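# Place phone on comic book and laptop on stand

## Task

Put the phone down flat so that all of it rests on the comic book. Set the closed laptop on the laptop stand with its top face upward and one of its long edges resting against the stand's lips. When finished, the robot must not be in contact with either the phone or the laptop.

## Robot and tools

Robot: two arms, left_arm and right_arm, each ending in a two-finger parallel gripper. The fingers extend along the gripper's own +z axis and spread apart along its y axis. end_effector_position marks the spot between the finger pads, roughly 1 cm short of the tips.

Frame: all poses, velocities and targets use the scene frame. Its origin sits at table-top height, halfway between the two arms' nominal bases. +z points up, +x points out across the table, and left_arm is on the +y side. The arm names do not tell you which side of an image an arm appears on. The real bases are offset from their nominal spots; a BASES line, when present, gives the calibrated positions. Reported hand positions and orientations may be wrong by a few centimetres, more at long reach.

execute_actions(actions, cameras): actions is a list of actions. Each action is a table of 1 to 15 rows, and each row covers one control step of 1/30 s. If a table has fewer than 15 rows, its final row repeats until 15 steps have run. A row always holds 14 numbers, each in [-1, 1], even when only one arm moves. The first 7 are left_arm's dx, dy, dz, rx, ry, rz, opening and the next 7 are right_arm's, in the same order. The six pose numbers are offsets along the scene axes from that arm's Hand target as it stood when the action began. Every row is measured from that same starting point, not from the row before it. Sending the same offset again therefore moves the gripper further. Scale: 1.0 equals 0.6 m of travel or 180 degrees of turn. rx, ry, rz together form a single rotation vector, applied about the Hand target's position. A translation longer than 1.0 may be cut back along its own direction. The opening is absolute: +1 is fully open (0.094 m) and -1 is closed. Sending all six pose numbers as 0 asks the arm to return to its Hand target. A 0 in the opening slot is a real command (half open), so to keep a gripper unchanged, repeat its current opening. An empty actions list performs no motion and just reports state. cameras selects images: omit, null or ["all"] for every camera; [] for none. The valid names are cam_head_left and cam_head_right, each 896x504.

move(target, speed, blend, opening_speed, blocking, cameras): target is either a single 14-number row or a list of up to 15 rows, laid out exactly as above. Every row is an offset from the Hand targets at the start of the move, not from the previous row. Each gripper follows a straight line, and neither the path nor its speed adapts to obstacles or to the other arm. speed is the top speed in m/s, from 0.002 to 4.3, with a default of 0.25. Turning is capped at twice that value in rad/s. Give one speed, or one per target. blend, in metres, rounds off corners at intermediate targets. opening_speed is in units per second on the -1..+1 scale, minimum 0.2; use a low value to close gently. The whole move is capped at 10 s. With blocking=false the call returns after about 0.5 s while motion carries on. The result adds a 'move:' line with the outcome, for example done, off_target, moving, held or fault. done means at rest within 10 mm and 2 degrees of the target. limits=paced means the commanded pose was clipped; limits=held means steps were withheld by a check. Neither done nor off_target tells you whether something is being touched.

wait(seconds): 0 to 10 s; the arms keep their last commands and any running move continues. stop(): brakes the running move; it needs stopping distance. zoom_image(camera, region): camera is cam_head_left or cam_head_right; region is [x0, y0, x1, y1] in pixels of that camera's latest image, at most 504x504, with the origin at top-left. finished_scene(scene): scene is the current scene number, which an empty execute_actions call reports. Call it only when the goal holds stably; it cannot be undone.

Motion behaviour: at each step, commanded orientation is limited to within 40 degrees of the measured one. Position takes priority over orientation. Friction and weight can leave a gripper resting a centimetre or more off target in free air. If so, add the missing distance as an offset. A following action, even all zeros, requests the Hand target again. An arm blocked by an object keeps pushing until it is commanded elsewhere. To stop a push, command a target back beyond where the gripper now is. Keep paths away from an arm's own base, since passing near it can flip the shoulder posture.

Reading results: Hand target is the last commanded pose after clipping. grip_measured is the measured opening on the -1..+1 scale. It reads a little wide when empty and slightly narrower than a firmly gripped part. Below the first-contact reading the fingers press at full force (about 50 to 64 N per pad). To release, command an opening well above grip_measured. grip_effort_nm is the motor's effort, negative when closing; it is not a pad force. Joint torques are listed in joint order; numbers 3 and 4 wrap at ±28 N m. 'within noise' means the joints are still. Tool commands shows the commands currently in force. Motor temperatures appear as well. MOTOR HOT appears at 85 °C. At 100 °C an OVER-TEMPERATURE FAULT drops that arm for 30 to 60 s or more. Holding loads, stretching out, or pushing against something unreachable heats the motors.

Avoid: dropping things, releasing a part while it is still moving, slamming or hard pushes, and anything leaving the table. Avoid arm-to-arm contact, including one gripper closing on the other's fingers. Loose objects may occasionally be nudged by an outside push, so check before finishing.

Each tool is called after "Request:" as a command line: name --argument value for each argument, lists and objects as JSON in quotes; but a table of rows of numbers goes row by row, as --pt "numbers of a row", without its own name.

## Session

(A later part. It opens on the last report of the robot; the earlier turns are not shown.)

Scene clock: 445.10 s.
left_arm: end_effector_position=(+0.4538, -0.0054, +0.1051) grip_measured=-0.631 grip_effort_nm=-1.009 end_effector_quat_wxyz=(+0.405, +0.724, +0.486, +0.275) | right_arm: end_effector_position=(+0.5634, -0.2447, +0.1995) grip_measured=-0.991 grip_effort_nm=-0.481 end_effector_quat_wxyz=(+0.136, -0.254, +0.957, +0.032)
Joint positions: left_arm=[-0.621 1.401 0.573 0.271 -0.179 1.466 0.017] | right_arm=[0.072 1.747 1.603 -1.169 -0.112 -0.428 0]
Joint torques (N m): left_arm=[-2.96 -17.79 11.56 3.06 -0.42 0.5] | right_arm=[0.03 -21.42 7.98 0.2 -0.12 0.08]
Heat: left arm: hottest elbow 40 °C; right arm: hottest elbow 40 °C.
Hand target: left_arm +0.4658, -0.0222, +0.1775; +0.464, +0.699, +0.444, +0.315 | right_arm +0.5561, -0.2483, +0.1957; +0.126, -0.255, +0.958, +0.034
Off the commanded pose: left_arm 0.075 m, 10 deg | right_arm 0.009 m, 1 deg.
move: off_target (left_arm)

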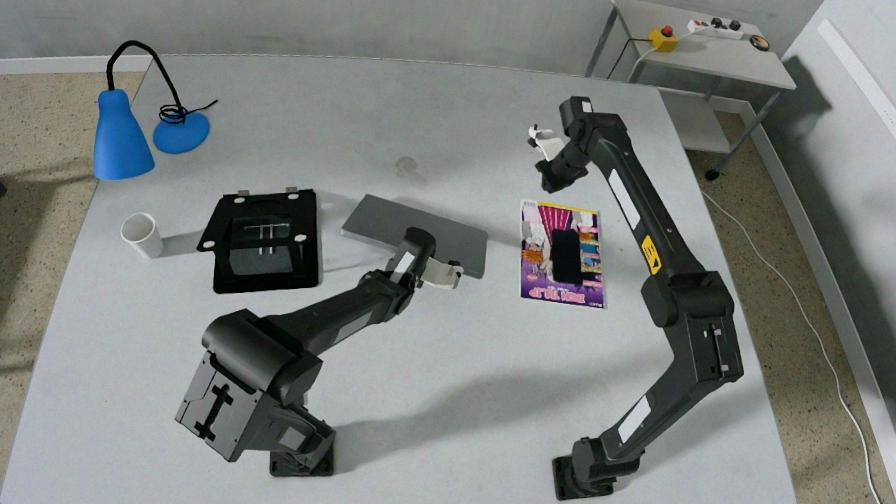

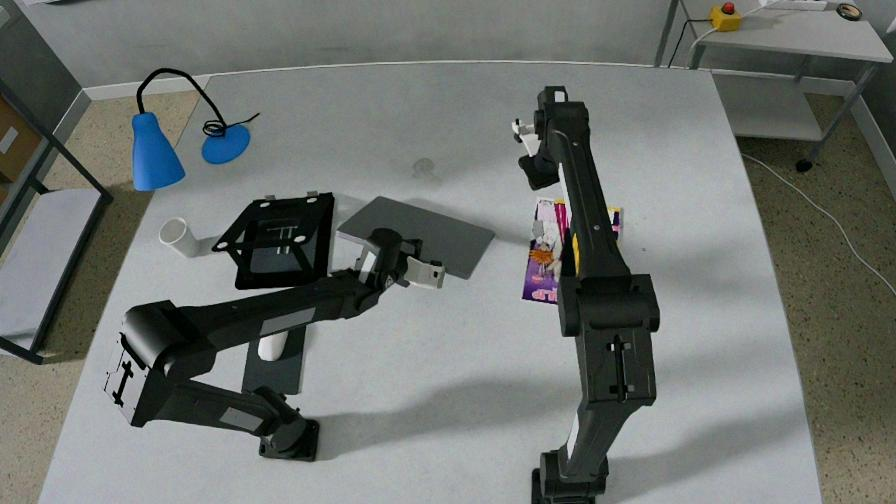

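Request:
move --pt "-0.06 0.02 0.42 0 0 0.0 -0.95 -0.3 -0.1 0 0.0 0 0 -1" --speed 0.15

Scene clock: 455.20 s.
left_arm: end_effector_position=(+0.3879, +0.0253, +0.2632) grip_measured=-0.635 grip_effort_nm=-1.009 end_effector_quat_wxyz=(+0.331, +0.772, +0.480, +0.255) | right_arm: end_effector_position=(+0.3824, -0.3036, +0.1994) grip_measured=-0.991 grip_effort_nm=-0.471 end_effector_quat_wxyz=(+0.130, -0.258, +0.957, +0.033)
Joint positions: left_arm=[-0.658 0.952 0.811 -0.586 -0.206 1.492 0.017] | right_arm=[-0.049 1.287 1.086 -1.142 -0.141 -0.554 0]
Joint torques (N m): left_arm=[-2.96 -12.51 -25.33 3.73 -0.63 0.11] | right_arm=[-0.44 -12.81 7.68 0.53 -0.16 0.11]
Heat: left arm: hottest elbow 42 °C; right arm: hottest elbow 41 °C.
Hand target: left_arm +0.4298, -0.0103, +0.4293; +0.464, +0.699, +0.444, +0.315 | right_arm +0.3761, -0.3082, +0.1957; +0.126, -0.255, +0.958, +0.034
Off the commanded pose: left_arm 0.175 m, 19 deg | right_arm 0.009 m, 0 deg.
move: off_target (left_arm)

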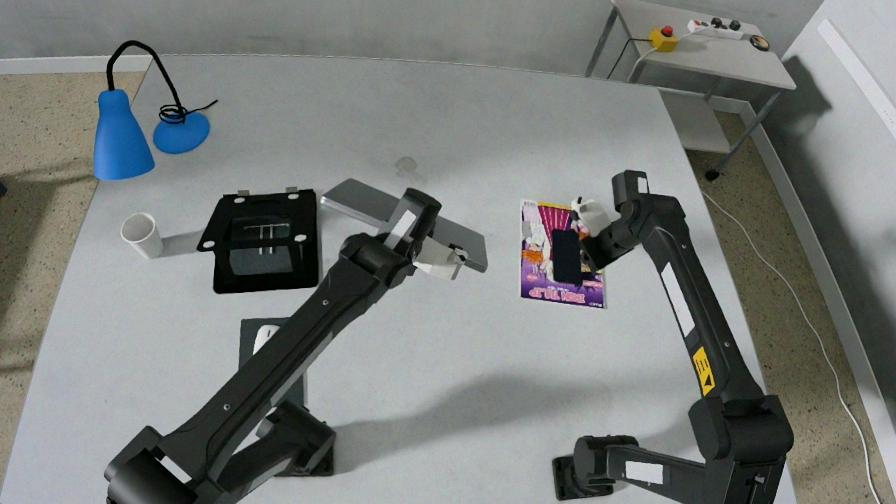

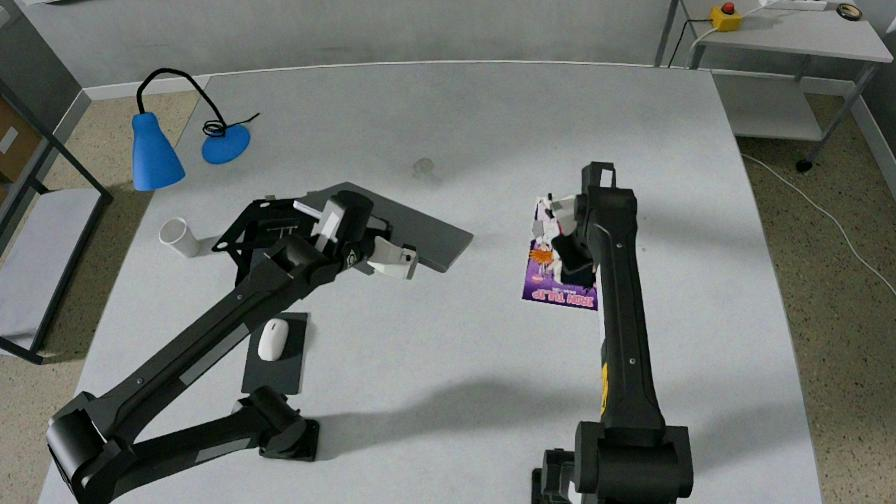

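Request:
move --pt "0.07 0.66 0.07 -0.033 -0.056 0.164 -0.95 0 0 0 0.0 0 0 -1" --speed 0.15

Request:
zoom_image --camera "cam_head_left" --region '[90, 140, 370, 320]'

Request:
zoom_image --camera "cam_head_right" --region '[110, 140, 390, 320]'

Scene clock: 464.27 s.
left_arm: end_effector_position=(+0.4338, +0.3682, +0.3104) grip_measured=-0.635 grip_effort_nm=-1.009 end_effector_quat_wxyz=(+0.376, +0.540, +0.678, +0.328) | right_arm: end_effector_position=(+0.3824, -0.3036, +0.1994) grip_measured=-0.991 grip_effort_nm=-0.471 end_effector_quat_wxyz=(+0.130, -0.258, +0.957, +0.033)
Joint positions: left_arm=[0.41 0.894 0.811 -0.478 0.339 1.596 0.017] | right_arm=[-0.049 1.287 1.086 -1.142 -0.141 -0.554 0]
Joint torques (N m): left_arm=[-1.38 -11.11 27.78 5.72 0.61 -0.02] | right_arm=[-0.44 -12.81 7.72 0.53 -0.15 0.08]
Heat: left arm: hottest elbow 44 °C; right arm: hottest elbow 42 °C.
Hand target: left_arm +0.4718, +0.3857, +0.4714; +0.441, +0.508, +0.581, +0.459 | right_arm +0.3761, -0.3082, +0.1957; +0.126, -0.255, +0.958, +0.034
Off the commanded pose: left_arm 0.166 m, 20 deg | right_arm 0.009 m, 0 deg.
move: off_target (left_arm)

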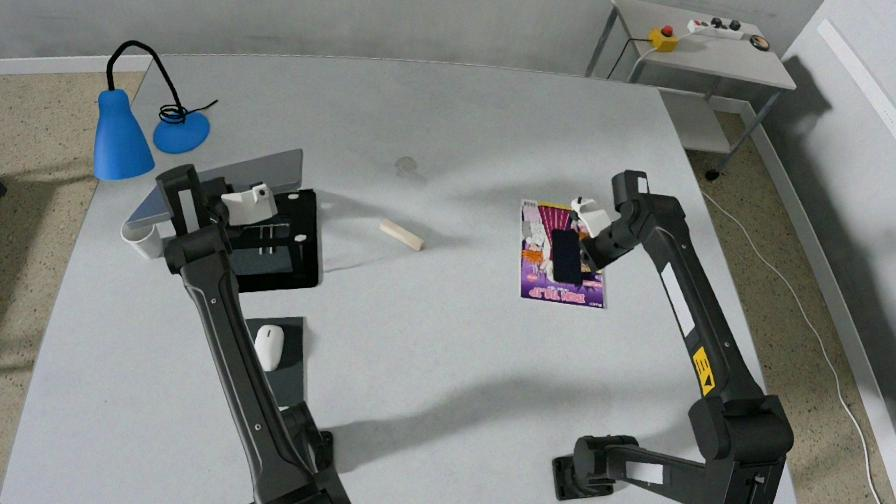

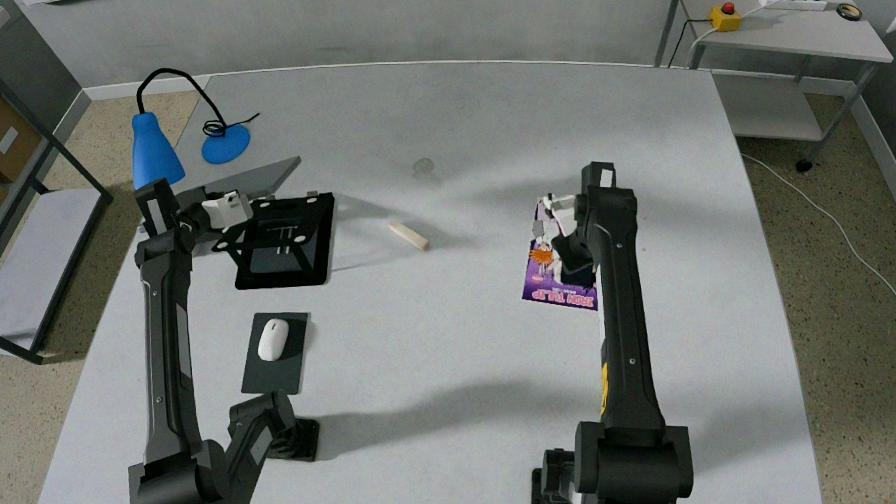

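Scaled by 1.800.

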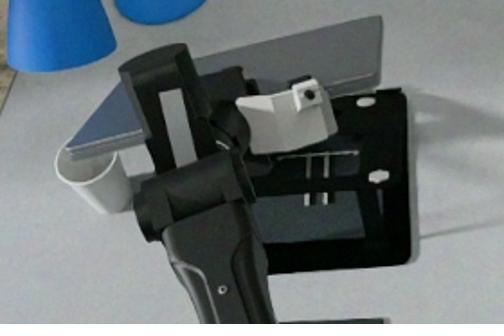

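Scaled by 1.800.

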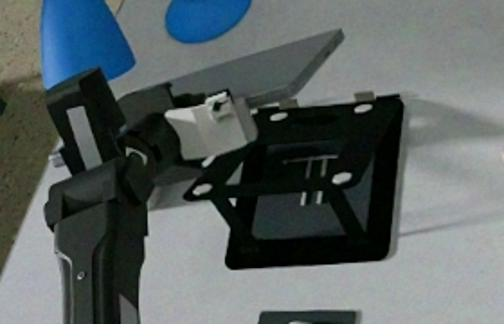

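Request:
move --pt "-0.04 -0.015 -0.18 0.06 0.01 0.0 -0.95 0 0 0 0.0 0 0 -1" --speed 0.12

Request:
zoom_image --camera "cam_head_left" --region '[90, 140, 370, 320]'

Request:
zoom_image --camera "cam_head_right" --region '[110, 140, 390, 320]'

Scene clock: 487.47 s.
left_arm: end_effector_position=(+0.4261, +0.3753, +0.2603) grip_measured=-0.636 grip_effort_nm=-1.009 end_effector_quat_wxyz=(+0.339, +0.577, +0.627, +0.399) | right_arm: end_effector_position=(+0.3824, -0.3036, +0.1994) grip_measured=-0.991 grip_effort_nm=-0.471 end_effector_quat_wxyz=(+0.130, -0.258, +0.957, +0.033)
Joint positions: left_arm=[0.41 0.879 0.634 -0.244 0.28 1.758 0.017] | right_arm=[-0.049 1.287 1.086 -1.142 -0.141 -0.554 0]
Joint torques (N m): left_arm=[-2.08 -11.11 18.14 6.3 0.62 0.14] | right_arm=[-0.44 -12.92 7.71 0.51 -0.15 0.08]
Motor temperatures (°C): left_arm=[22 26 52 25 27 24 29] | right_arm=[26 38 42 25 24 23 26]
Heat: left arm: hottest elbow 52 °C; right arm: hottest elbow 42 °C.
Hand target: left_arm +0.4478, +0.3768, +0.3635; +0.382, +0.554, +0.542, +0.503 | right_arm +0.3761, -0.3082, +0.1957; +0.126, -0.255, +0.958, +0.034
Off the commanded pose: left_arm 0.105 m, 16 deg | right_arm 0.009 m, 0 deg.
move: off_target (left_arm)

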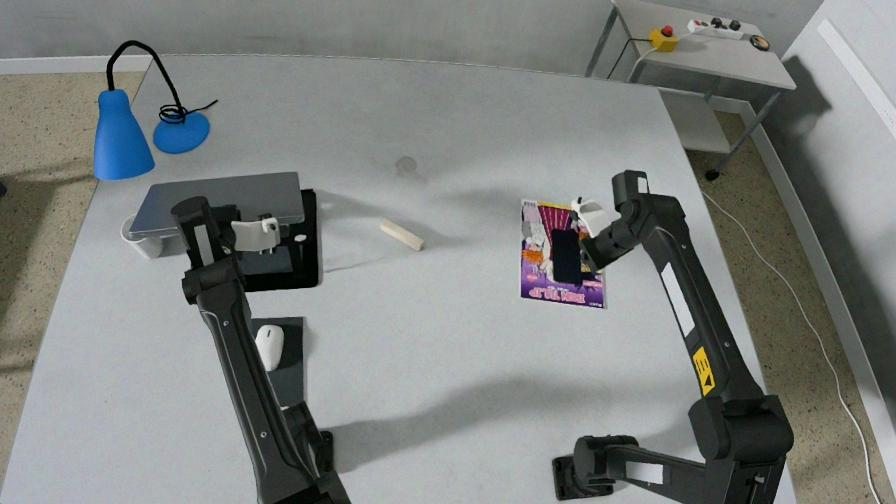

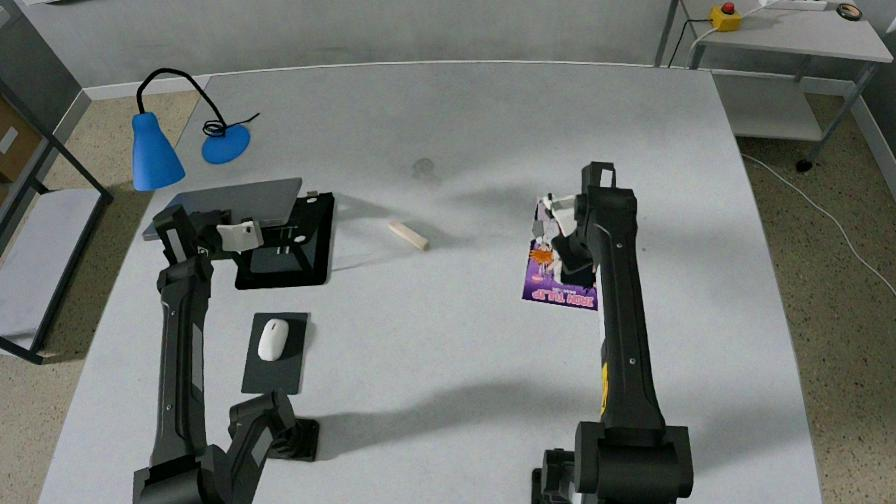

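Scaled by 1.800.

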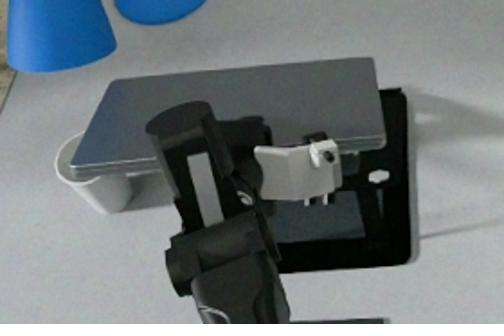

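Scaled by 1.800.

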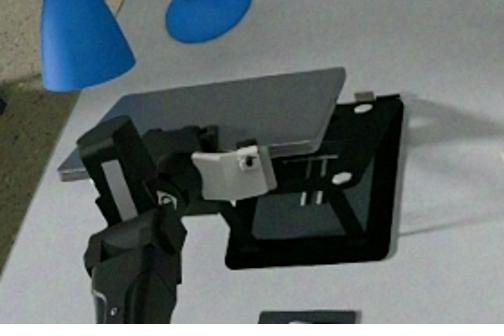

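Request:
move --pt "0.0 -0.05 -0.14 0.0 0.02 0.0 -0.95 0 0 0 0.0 0 0 -1" --speed 0.12

Request:
zoom_image --camera "cam_head_left" --region '[90, 140, 370, 320]'

Request:
zoom_image --camera "cam_head_right" --region '[110, 140, 390, 320]'

Scene clock: 498.63 s.
left_arm: end_effector_position=(+0.4147, +0.3427, +0.1865) grip_measured=-0.635 grip_effort_nm=-1.004 end_effector_quat_wxyz=(+0.315, +0.599, +0.625, +0.389) | right_arm: end_effector_position=(+0.3824, -0.3035, +0.1994) grip_measured=-0.991 grip_effort_nm=-0.471 end_effector_quat_wxyz=(+0.130, -0.258, +0.957, +0.034)
Joint positions: left_arm=[0.305 0.897 0.468 -0.103 0.181 1.758 0.017] | right_arm=[-0.049 1.287 1.086 -1.142 -0.142 -0.554 0]
Joint torques (N m): left_arm=[-2.32 -10.29 17.2 6.13 0.21 0.12] | right_arm=[-0.44 -12.86 7.72 0.53 -0.15 0.08]
Heat: left arm: hottest elbow 54 °C; right arm: hottest elbow 42 °C.
Hand target: left_arm +0.4478, +0.3468, +0.2794; +0.364, +0.570, +0.554, +0.485 | right_arm +0.3761, -0.3081, +0.1957; +0.126, -0.255, +0.958, +0.034
Off the commanded pose: left_arm 0.099 m, 15 deg | right_arm 0.009 m, 0 deg.
move: off_target (left_arm)

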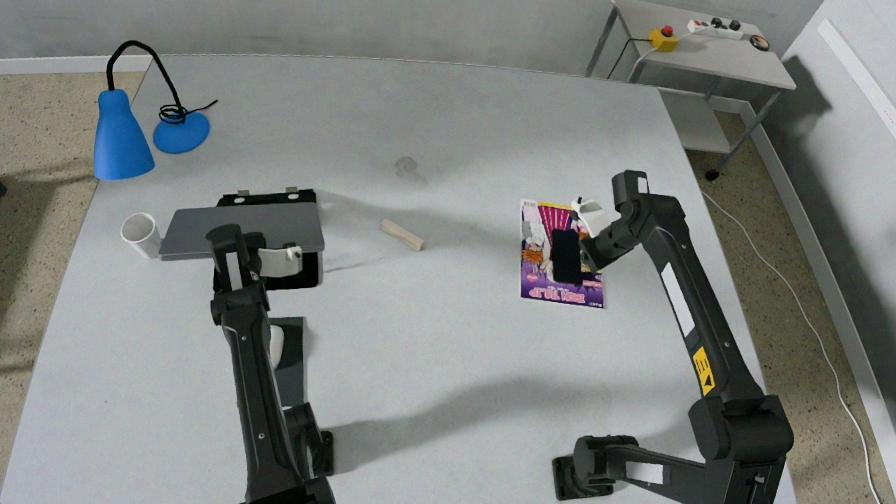

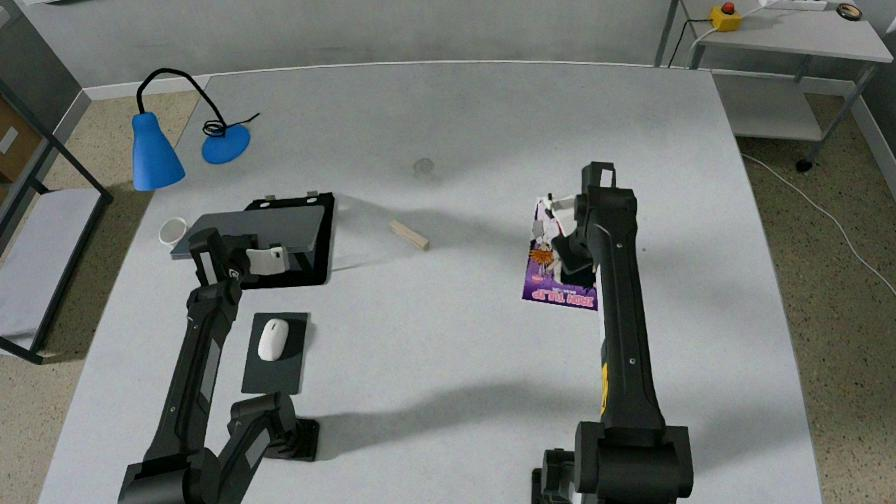

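Scaled by 1.800.

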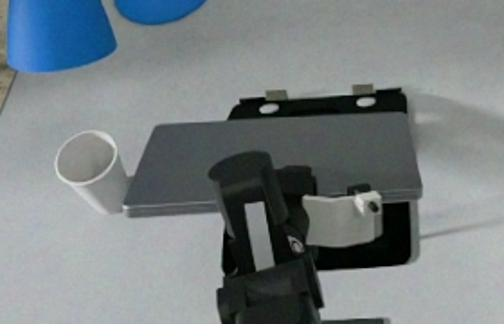

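Scaled by 1.800.

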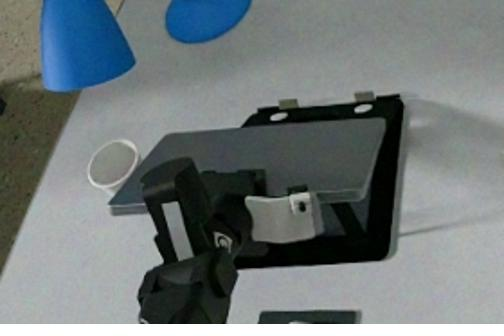

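Request:
move --pt "0.0 -0.03 -0.08 -0.015 0.02 0.0 -0.95 0 0 0 0.0 0 0 -1" --speed 0.08

Request:
zoom_image --camera "cam_head_left" --region '[90, 140, 370, 320]'

Request:
zoom_image --camera "cam_head_right" --region '[110, 140, 390, 320]'

Scene clock: 507.33 s.
left_arm: end_effector_position=(+0.4211, +0.3317, +0.1683) grip_measured=-0.635 grip_effort_nm=-1.009 end_effector_quat_wxyz=(+0.321, +0.588, +0.634, +0.386) | right_arm: end_effector_position=(+0.3824, -0.3035, +0.1994) grip_measured=-0.991 grip_effort_nm=-0.471 end_effector_quat_wxyz=(+0.130, -0.258, +0.957, +0.034)
Joint positions: left_arm=[0.253 0.944 0.433 -0.012 0.133 1.701 0.017] | right_arm=[-0.049 1.287 1.086 -1.142 -0.142 -0.554 0]
Joint torques (N m): left_arm=[-3.25 -9.29 14.79 5.08 0.11 0.29] | right_arm=[-0.38 -12.86 7.71 0.5 -0.15 0.09]
Heat: left arm: hottest elbow 53 °C; right arm: hottest elbow 42 °C.
Hand target: left_arm +0.4477, +0.3289, +0.2314; +0.360, +0.576, +0.576, +0.454 | right_arm +0.3761, -0.3081, +0.1957; +0.126, -0.255, +0.958, +0.034
Off the commanded pose: left_arm 0.068 m, 11 deg | right_arm 0.009 m, 0 deg.
move: off_target (left_arm)

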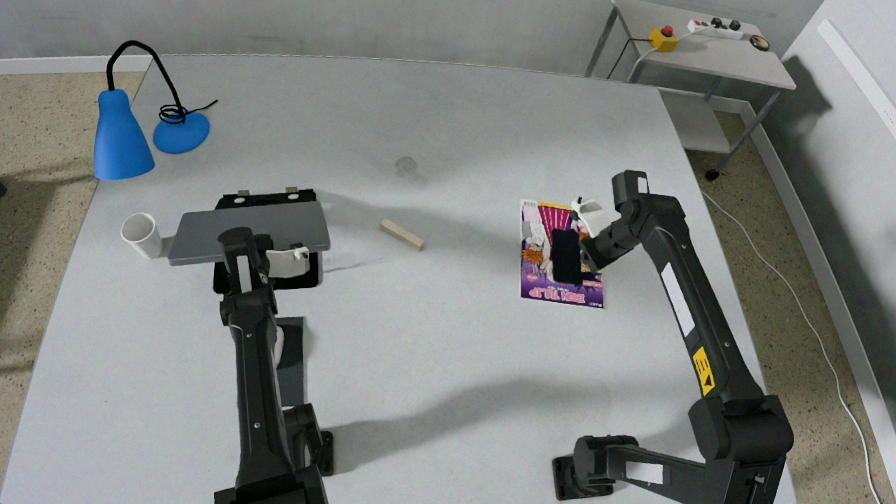

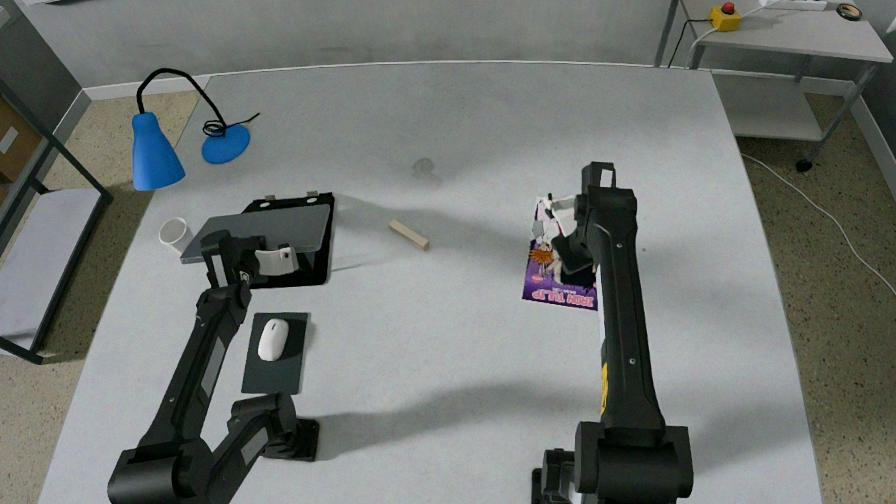

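Scaled by 1.800.

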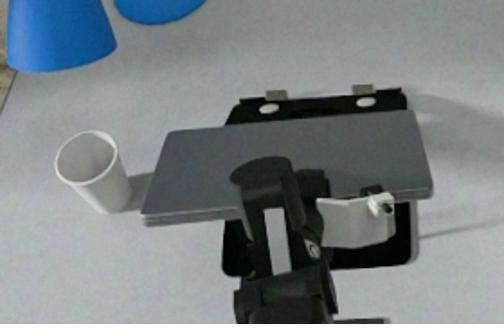

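Scaled by 1.800.

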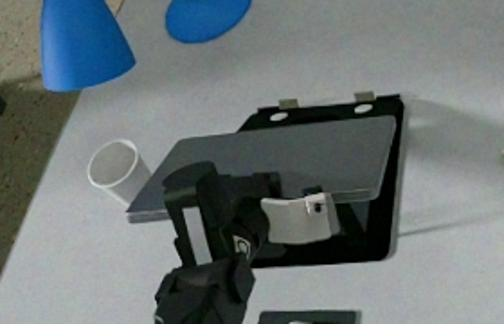

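Request:
move --pt "0.0 -0.01 -0.07 0.0 0.04 0.0 -0.95 0 0 0 0.0 0 0 -1" --speed 0.08

Request:
zoom_image --camera "cam_head_left" --region '[90, 140, 370, 320]'

Request:
zoom_image --camera "cam_head_right" --region '[110, 140, 390, 320]'

Scene clock: 511.30 s.
left_arm: end_effector_position=(+0.4260, +0.3274, +0.1596) grip_measured=-0.635 grip_effort_nm=-1.009 end_effector_quat_wxyz=(+0.315, +0.588, +0.638, +0.385) | right_arm: end_effector_position=(+0.3824, -0.3035, +0.1994) grip_measured=-0.991 grip_effort_nm=-0.476 end_effector_quat_wxyz=(+0.130, -0.258, +0.957, +0.034)
Joint positions: left_arm=[0.225 0.977 0.432 0.012 0.098 1.687 0.017] | right_arm=[-0.049 1.287 1.086 -1.142 -0.142 -0.554 0]
Joint torques (N m): left_arm=[-3.66 -5.6 14.53 2.8 -0.09 0.55] | right_arm=[-0.32 -12.86 7.71 0.53 -0.16 0.08]
Heat: left arm: hottest elbow 53 °C; right arm: hottest elbow 42 °C.
Hand target: left_arm +0.4478, +0.3228, +0.1894; +0.323, +0.604, +0.598, +0.417 | right_arm +0.3761, -0.3081, +0.1957; +0.126, -0.255, +0.958, +0.034
Off the commanded pose: left_arm 0.037 m, 6 deg | right_arm 0.009 m, 0 deg.
move: off_target (left_arm)

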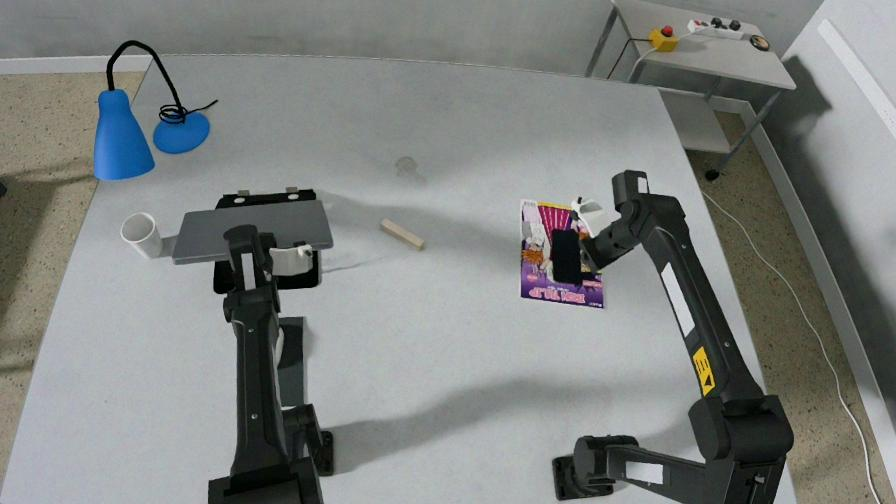

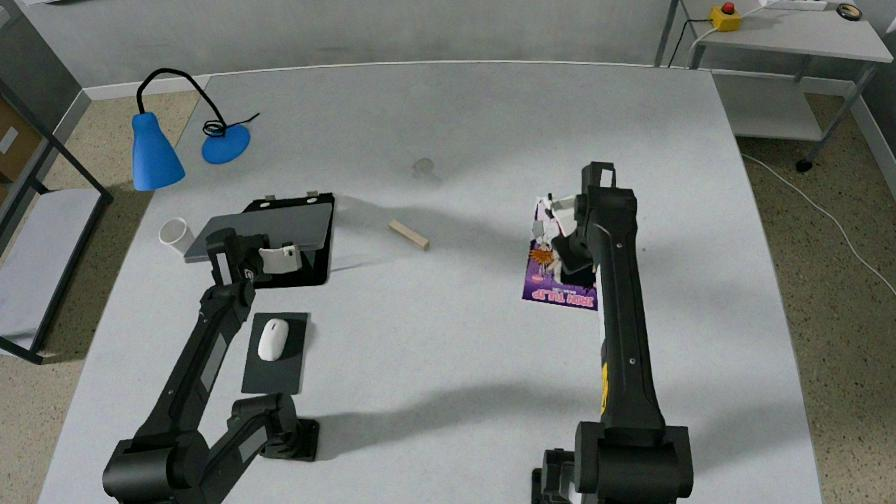

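Scaled by 1.800.

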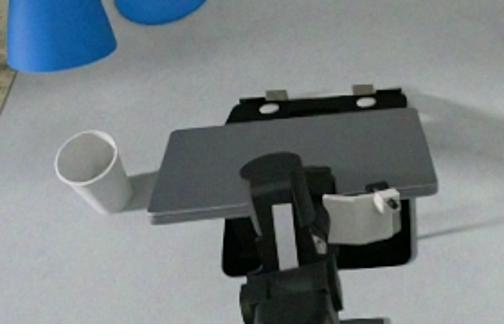

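Scaled by 1.800.

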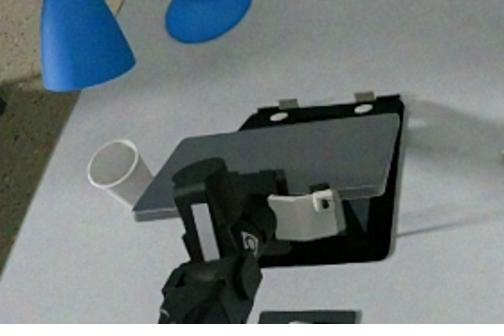

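Request:
move --target '[0.01,0,-0.045,0,0,0,-0.95,0,0,0,0,0,0,-1]' --speed 0.08

Scene clock: 524.60 s.
left_arm: end_effector_position=(+0.4432, +0.3267, +0.1542) grip_measured=-0.637 grip_effort_nm=-1.013 end_effector_quat_wxyz=(+0.324, +0.589, +0.624, +0.400) | right_arm: end_effector_position=(+0.3824, -0.3035, +0.1994) grip_measured=-0.991 grip_effort_nm=-0.471 end_effector_quat_wxyz=(+0.130, -0.258, +0.957, +0.034)
Joint positions: left_arm=[0.212 1.057 0.432 0.133 0.095 1.697 0.017] | right_arm=[-0.049 1.287 1.086 -1.142 -0.142 -0.554 0]
Joint torques (N m): left_arm=[-2.9 -5.6 11.19 2.76 -0.07 0.46] | right_arm=[-0.44 -12.86 7.71 0.53 -0.16 0.08]
Heat: left arm: hottest elbow 52 °C; right arm: hottest elbow 42 °C.
Hand target: left_arm +0.4538, +0.3228, +0.1623; +0.323, +0.603, +0.598, +0.417 | right_arm +0.3761, -0.3081, +0.1957; +0.126, -0.255, +0.958, +0.034
Off the commanded pose: left_arm 0.014 m, 4 deg | right_arm 0.009 m, 0 deg.
move: off_target (left_arm)

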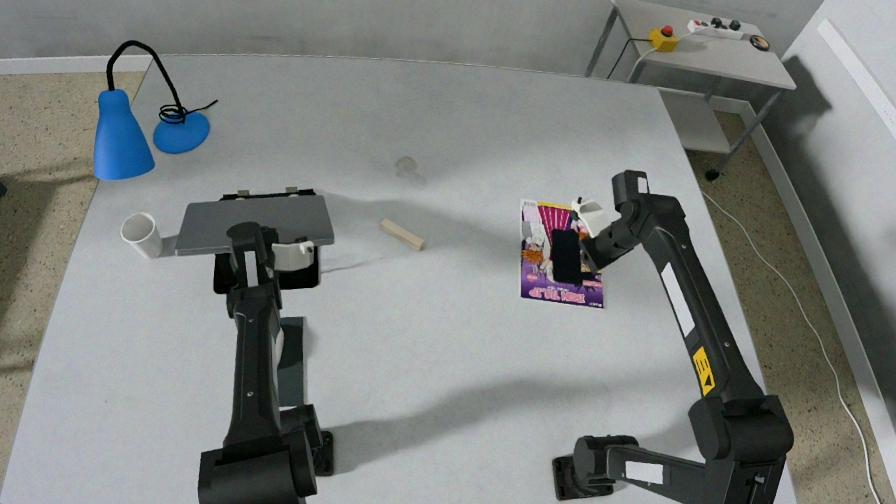

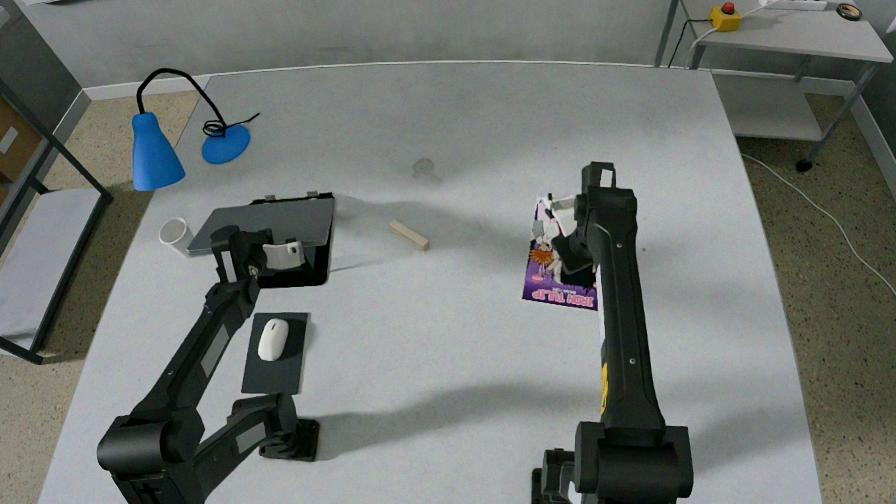

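Request:
zoom_image --camera "cam_head_left" --region '[90, 140, 370, 320]'

Request:
move --target '[0,0,0,0,0,0,-0.5,0,0,0,0,0,0,-1]' --speed 0.05 --opening_speed 0.2

Request:
zoom_image --camera "cam_head_left" --region '[90, 140, 370, 320]'

Scaled by 1.800.

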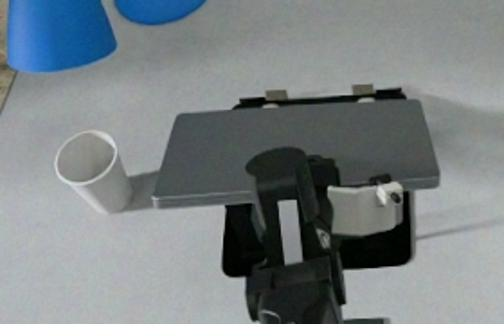

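Scene clock: 530.57 s.
left_arm: end_effector_position=(+0.4446, +0.3267, +0.1566) grip_measured=-0.502 grip_effort_nm=0.076 end_effector_quat_wxyz=(+0.327, +0.587, +0.621, +0.404) | right_arm: end_effector_position=(+0.3824, -0.3035, +0.1994) grip_measured=-0.991 grip_effort_nm=-0.471 end_effector_quat_wxyz=(+0.130, -0.258, +0.957, +0.034)
Joint positions: left_arm=[0.211 1.057 0.432 0.145 0.095 1.697 0.023] | right_arm=[-0.049 1.287 1.086 -1.142 -0.142 -0.554 0]
Joint torques (N m): left_arm=[-2.78 -5.66 11.28 2.32 -0.08 0.42] | right_arm=[-0.38 -12.81 7.71 0.51 -0.15 0.08]
Heat: left arm: hottest elbow 51 °C; right arm: hottest elbow 42 °C.
Hand target: left_arm +0.4538, +0.3229, +0.1625; +0.323, +0.603, +0.598, +0.417 | right_arm +0.3761, -0.3081, +0.1957; +0.126, -0.255, +0.958, +0.034
Off the commanded pose: left_arm 0.012 m, 4 deg | right_arm 0.009 m, 0 deg.
move: off_target (left_arm)

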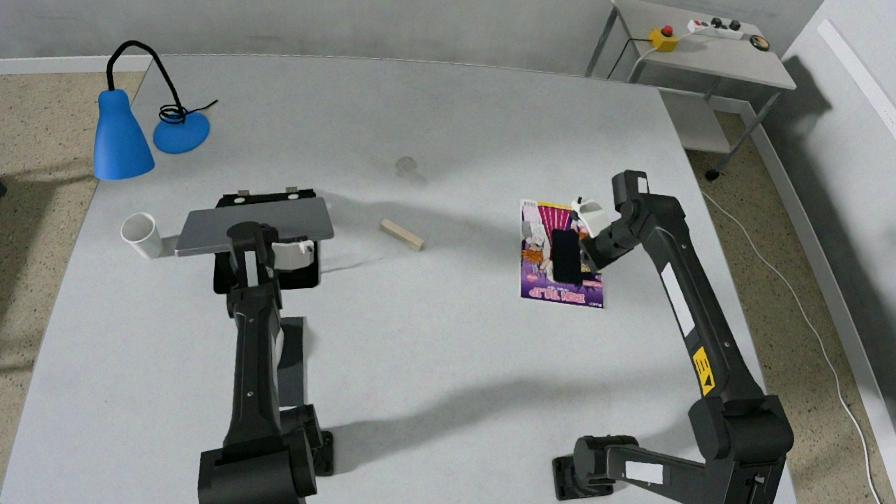

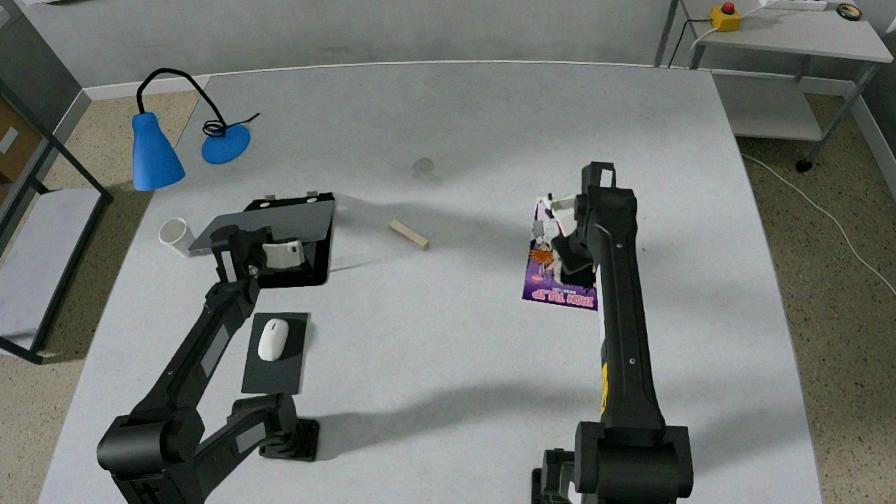

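Scaled by 1.800.

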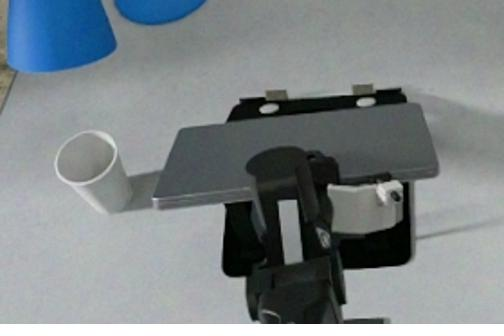

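Request:
move --target '[0,0,0,0,0,0,-0.3,0,0,0,0,0,0,-1]' --speed 0.05 --opening_speed 0.3

Request:
zoom_image --camera "cam_head_left" --region '[90, 140, 370, 320]'

Request:
zoom_image --camera "cam_head_right" --region '[120, 160, 400, 320]'

Scene clock: 533.87 s.
left_arm: end_effector_position=(+0.4469, +0.3263, +0.1609) grip_measured=-0.304 grip_effort_nm=0.173 end_effector_quat_wxyz=(+0.329, +0.588, +0.613, +0.412) | right_arm: end_effector_position=(+0.3824, -0.3035, +0.1994) grip_measured=-0.991 grip_effort_nm=-0.476 end_effector_quat_wxyz=(+0.130, -0.258, +0.957, +0.034)
Joint positions: left_arm=[0.209 1.057 0.432 0.165 0.095 1.709 0.033] | right_arm=[-0.049 1.287 1.086 -1.142 -0.142 -0.554 0]
Joint torques (N m): left_arm=[-2.96 -5.07 11.23 1.76 -0.05 0.34] | right_arm=[-0.44 -12.81 7.72 0.53 -0.15 0.08]
Heat: left arm: hottest elbow 50 °C; right arm: hottest elbow 42 °C.
Hand target: left_arm +0.4538, +0.3228, +0.1625; +0.323, +0.603, +0.598, +0.417 | right_arm +0.3761, -0.3081, +0.1957; +0.126, -0.255, +0.958, +0.034
Off the commanded pose: left_arm 0.008 m, 3 deg | right_arm 0.009 m, 0 deg.
move: off_target (left_arm)

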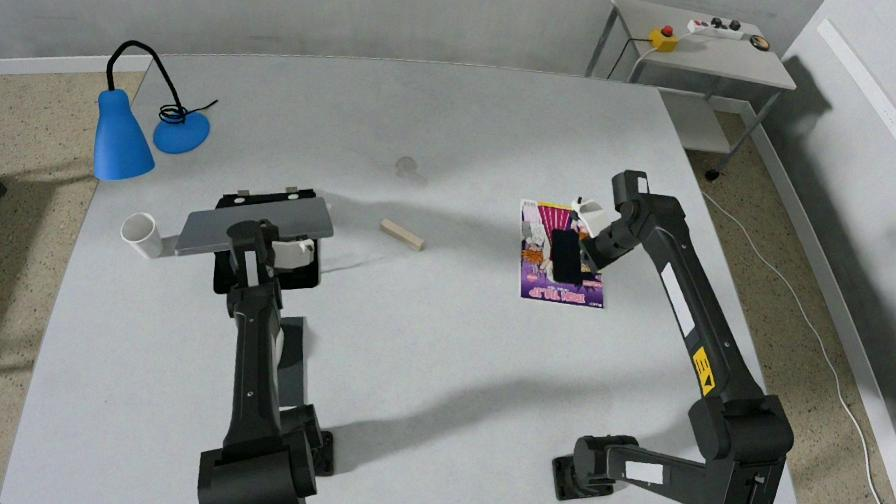

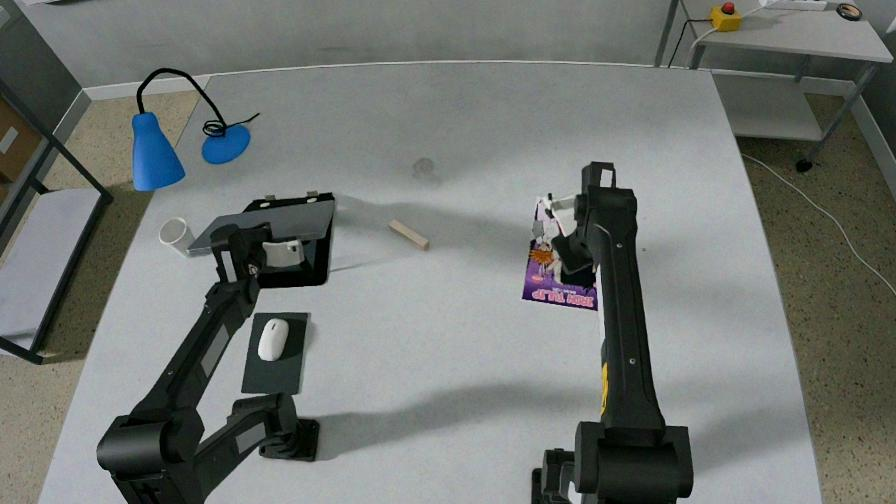

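Scaled by 1.800.

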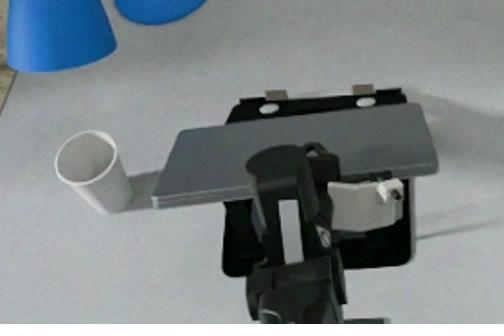

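Scaled by 1.800.

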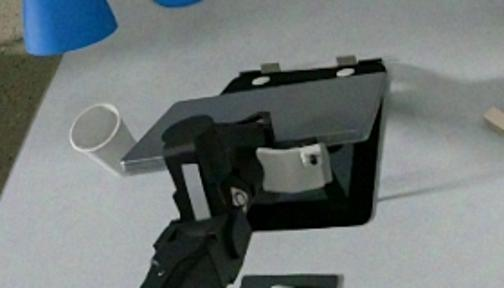

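Request:
move --pt "-0.12 -0.015 0.06 0 0 0 -0.3 0 0 0 0 0 0 -1" --pt "-0.2 -0.03 0.14 0 0 0 -0.3 0 0 0 0 0 0 -1" --speed 0.12

Request:
zoom_image --camera "cam_head_left" --region '[90, 140, 370, 320]'

Request:
zoom_image --camera "cam_head_right" --region '[120, 160, 400, 320]'

Scene clock: 541.07 s.
left_arm: end_effector_position=(+0.3277, +0.2988, +0.2079) grip_measured=-0.301 grip_effort_nm=0.100 end_effector_quat_wxyz=(+0.313, +0.614, +0.610, +0.391) | right_arm: end_effector_position=(+0.3824, -0.3035, +0.1994) grip_measured=-0.991 grip_effort_nm=-0.471 end_effector_quat_wxyz=(+0.130, -0.258, +0.957, +0.034)
Joint positions: left_arm=[0.238 0.444 0.382 -0.466 0.139 1.764 0.033] | right_arm=[-0.049 1.287 1.086 -1.142 -0.142 -0.554 0]
Joint torques (N m): left_arm=[-0.44 -1.14 17.35 1.63 0.17 0.06] | right_arm=[-0.44 -12.86 7.71 0.53 -0.15 0.09]
Heat: left arm: hottest elbow 49 °C; right arm: hottest elbow 42 °C.
Hand target: left_arm +0.3338, +0.3049, +0.2464; +0.323, +0.603, +0.598, +0.417 | right_arm +0.3761, -0.3081, +0.1957; +0.126, -0.255, +0.958, +0.034
Off the commanded pose: left_arm 0.039 m, 4 deg | right_arm 0.009 m, 0 deg.
move: off_target (left_arm)

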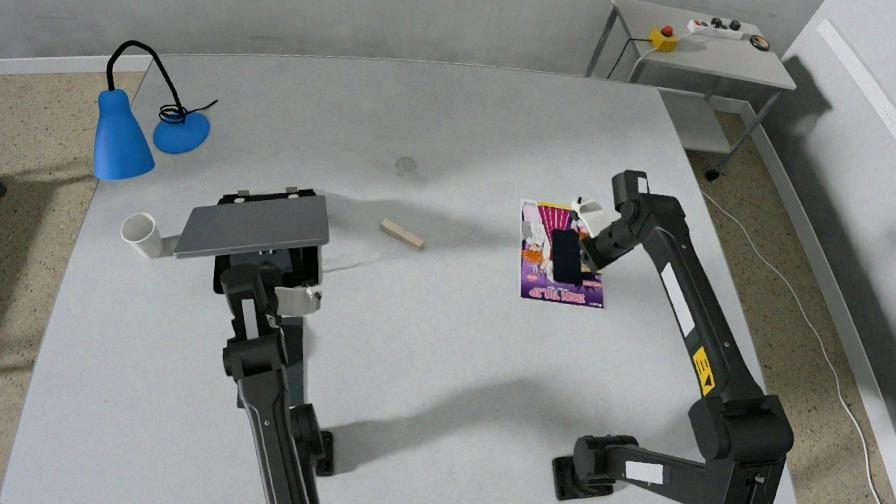

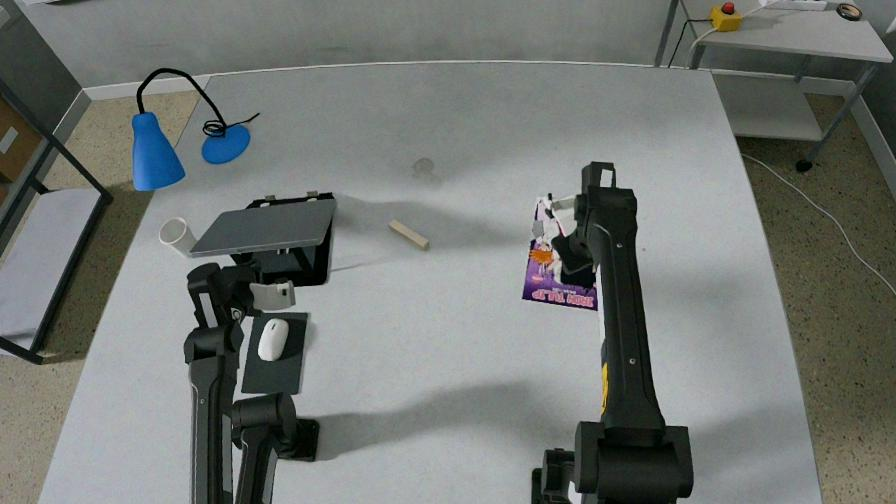

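Scaled by 1.800.

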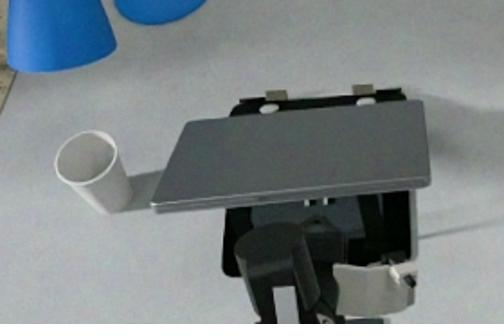

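Scaled by 1.800.

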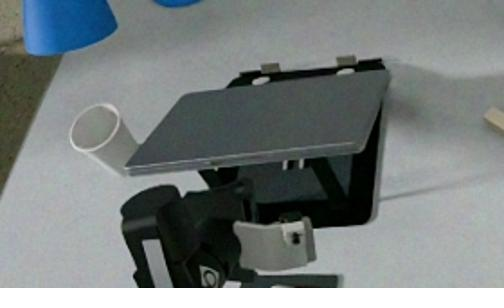

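Request:
move --target '[0.03,0.1,-0.025,0,0,0,-1,0,0,0,0,0,0,-1]' --speed 0.15

Request:
zoom_image --camera "cam_head_left" --region '[90, 140, 370, 320]'

Request:
zoom_image --camera "cam_head_right" --region '[120, 160, 400, 320]'

Scene clock: 553.90 s.
left_arm: end_effector_position=(+0.3347, +0.3514, +0.1895) grip_measured=-0.981 grip_effort_nm=-1.004 end_effector_quat_wxyz=(+0.317, +0.610, +0.618, +0.381) | right_arm: end_effector_position=(+0.3824, -0.3035, +0.1994) grip_measured=-0.991 grip_effort_nm=-0.471 end_effector_quat_wxyz=(+0.130, -0.258, +0.957, +0.034)
Joint positions: left_arm=[0.516 0.603 0.382 -0.36 0.383 1.895 0.001] | right_arm=[-0.049 1.287 1.086 -1.142 -0.142 -0.554 0]
Joint torques (N m): left_arm=[-1.32 -1.55 18.03 2.26 0.26 0.03] | right_arm=[-0.44 -12.81 7.73 0.51 -0.15 0.09]
Heat: left arm: hottest elbow 51 °C; right arm: hottest elbow 43 °C.
Hand target: left_arm +0.3518, +0.3648, +0.2314; +0.323, +0.603, +0.598, +0.417 | right_arm +0.3761, -0.3081, +0.1957; +0.126, -0.255, +0.958, +0.034
Off the commanded pose: left_arm 0.047 m, 5 deg | right_arm 0.009 m, 0 deg.
move: off_target (left_arm)

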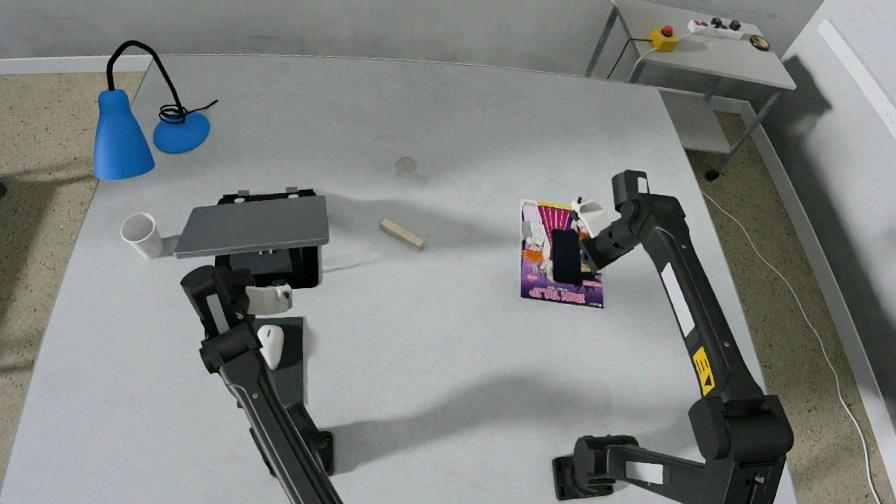

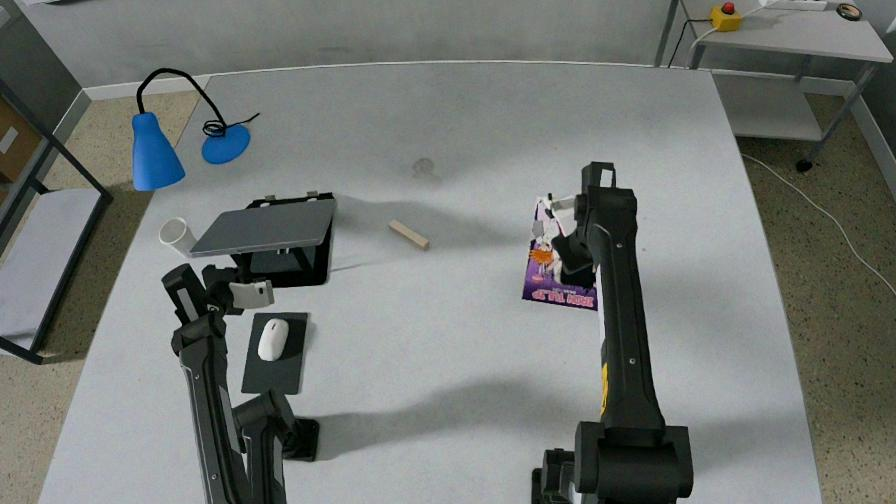

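Scaled by 1.800.

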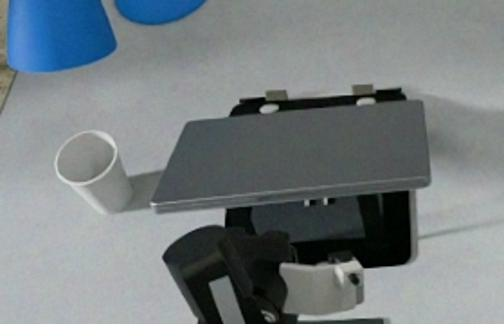

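Scaled by 1.800.

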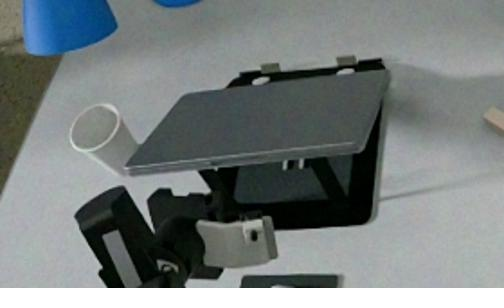

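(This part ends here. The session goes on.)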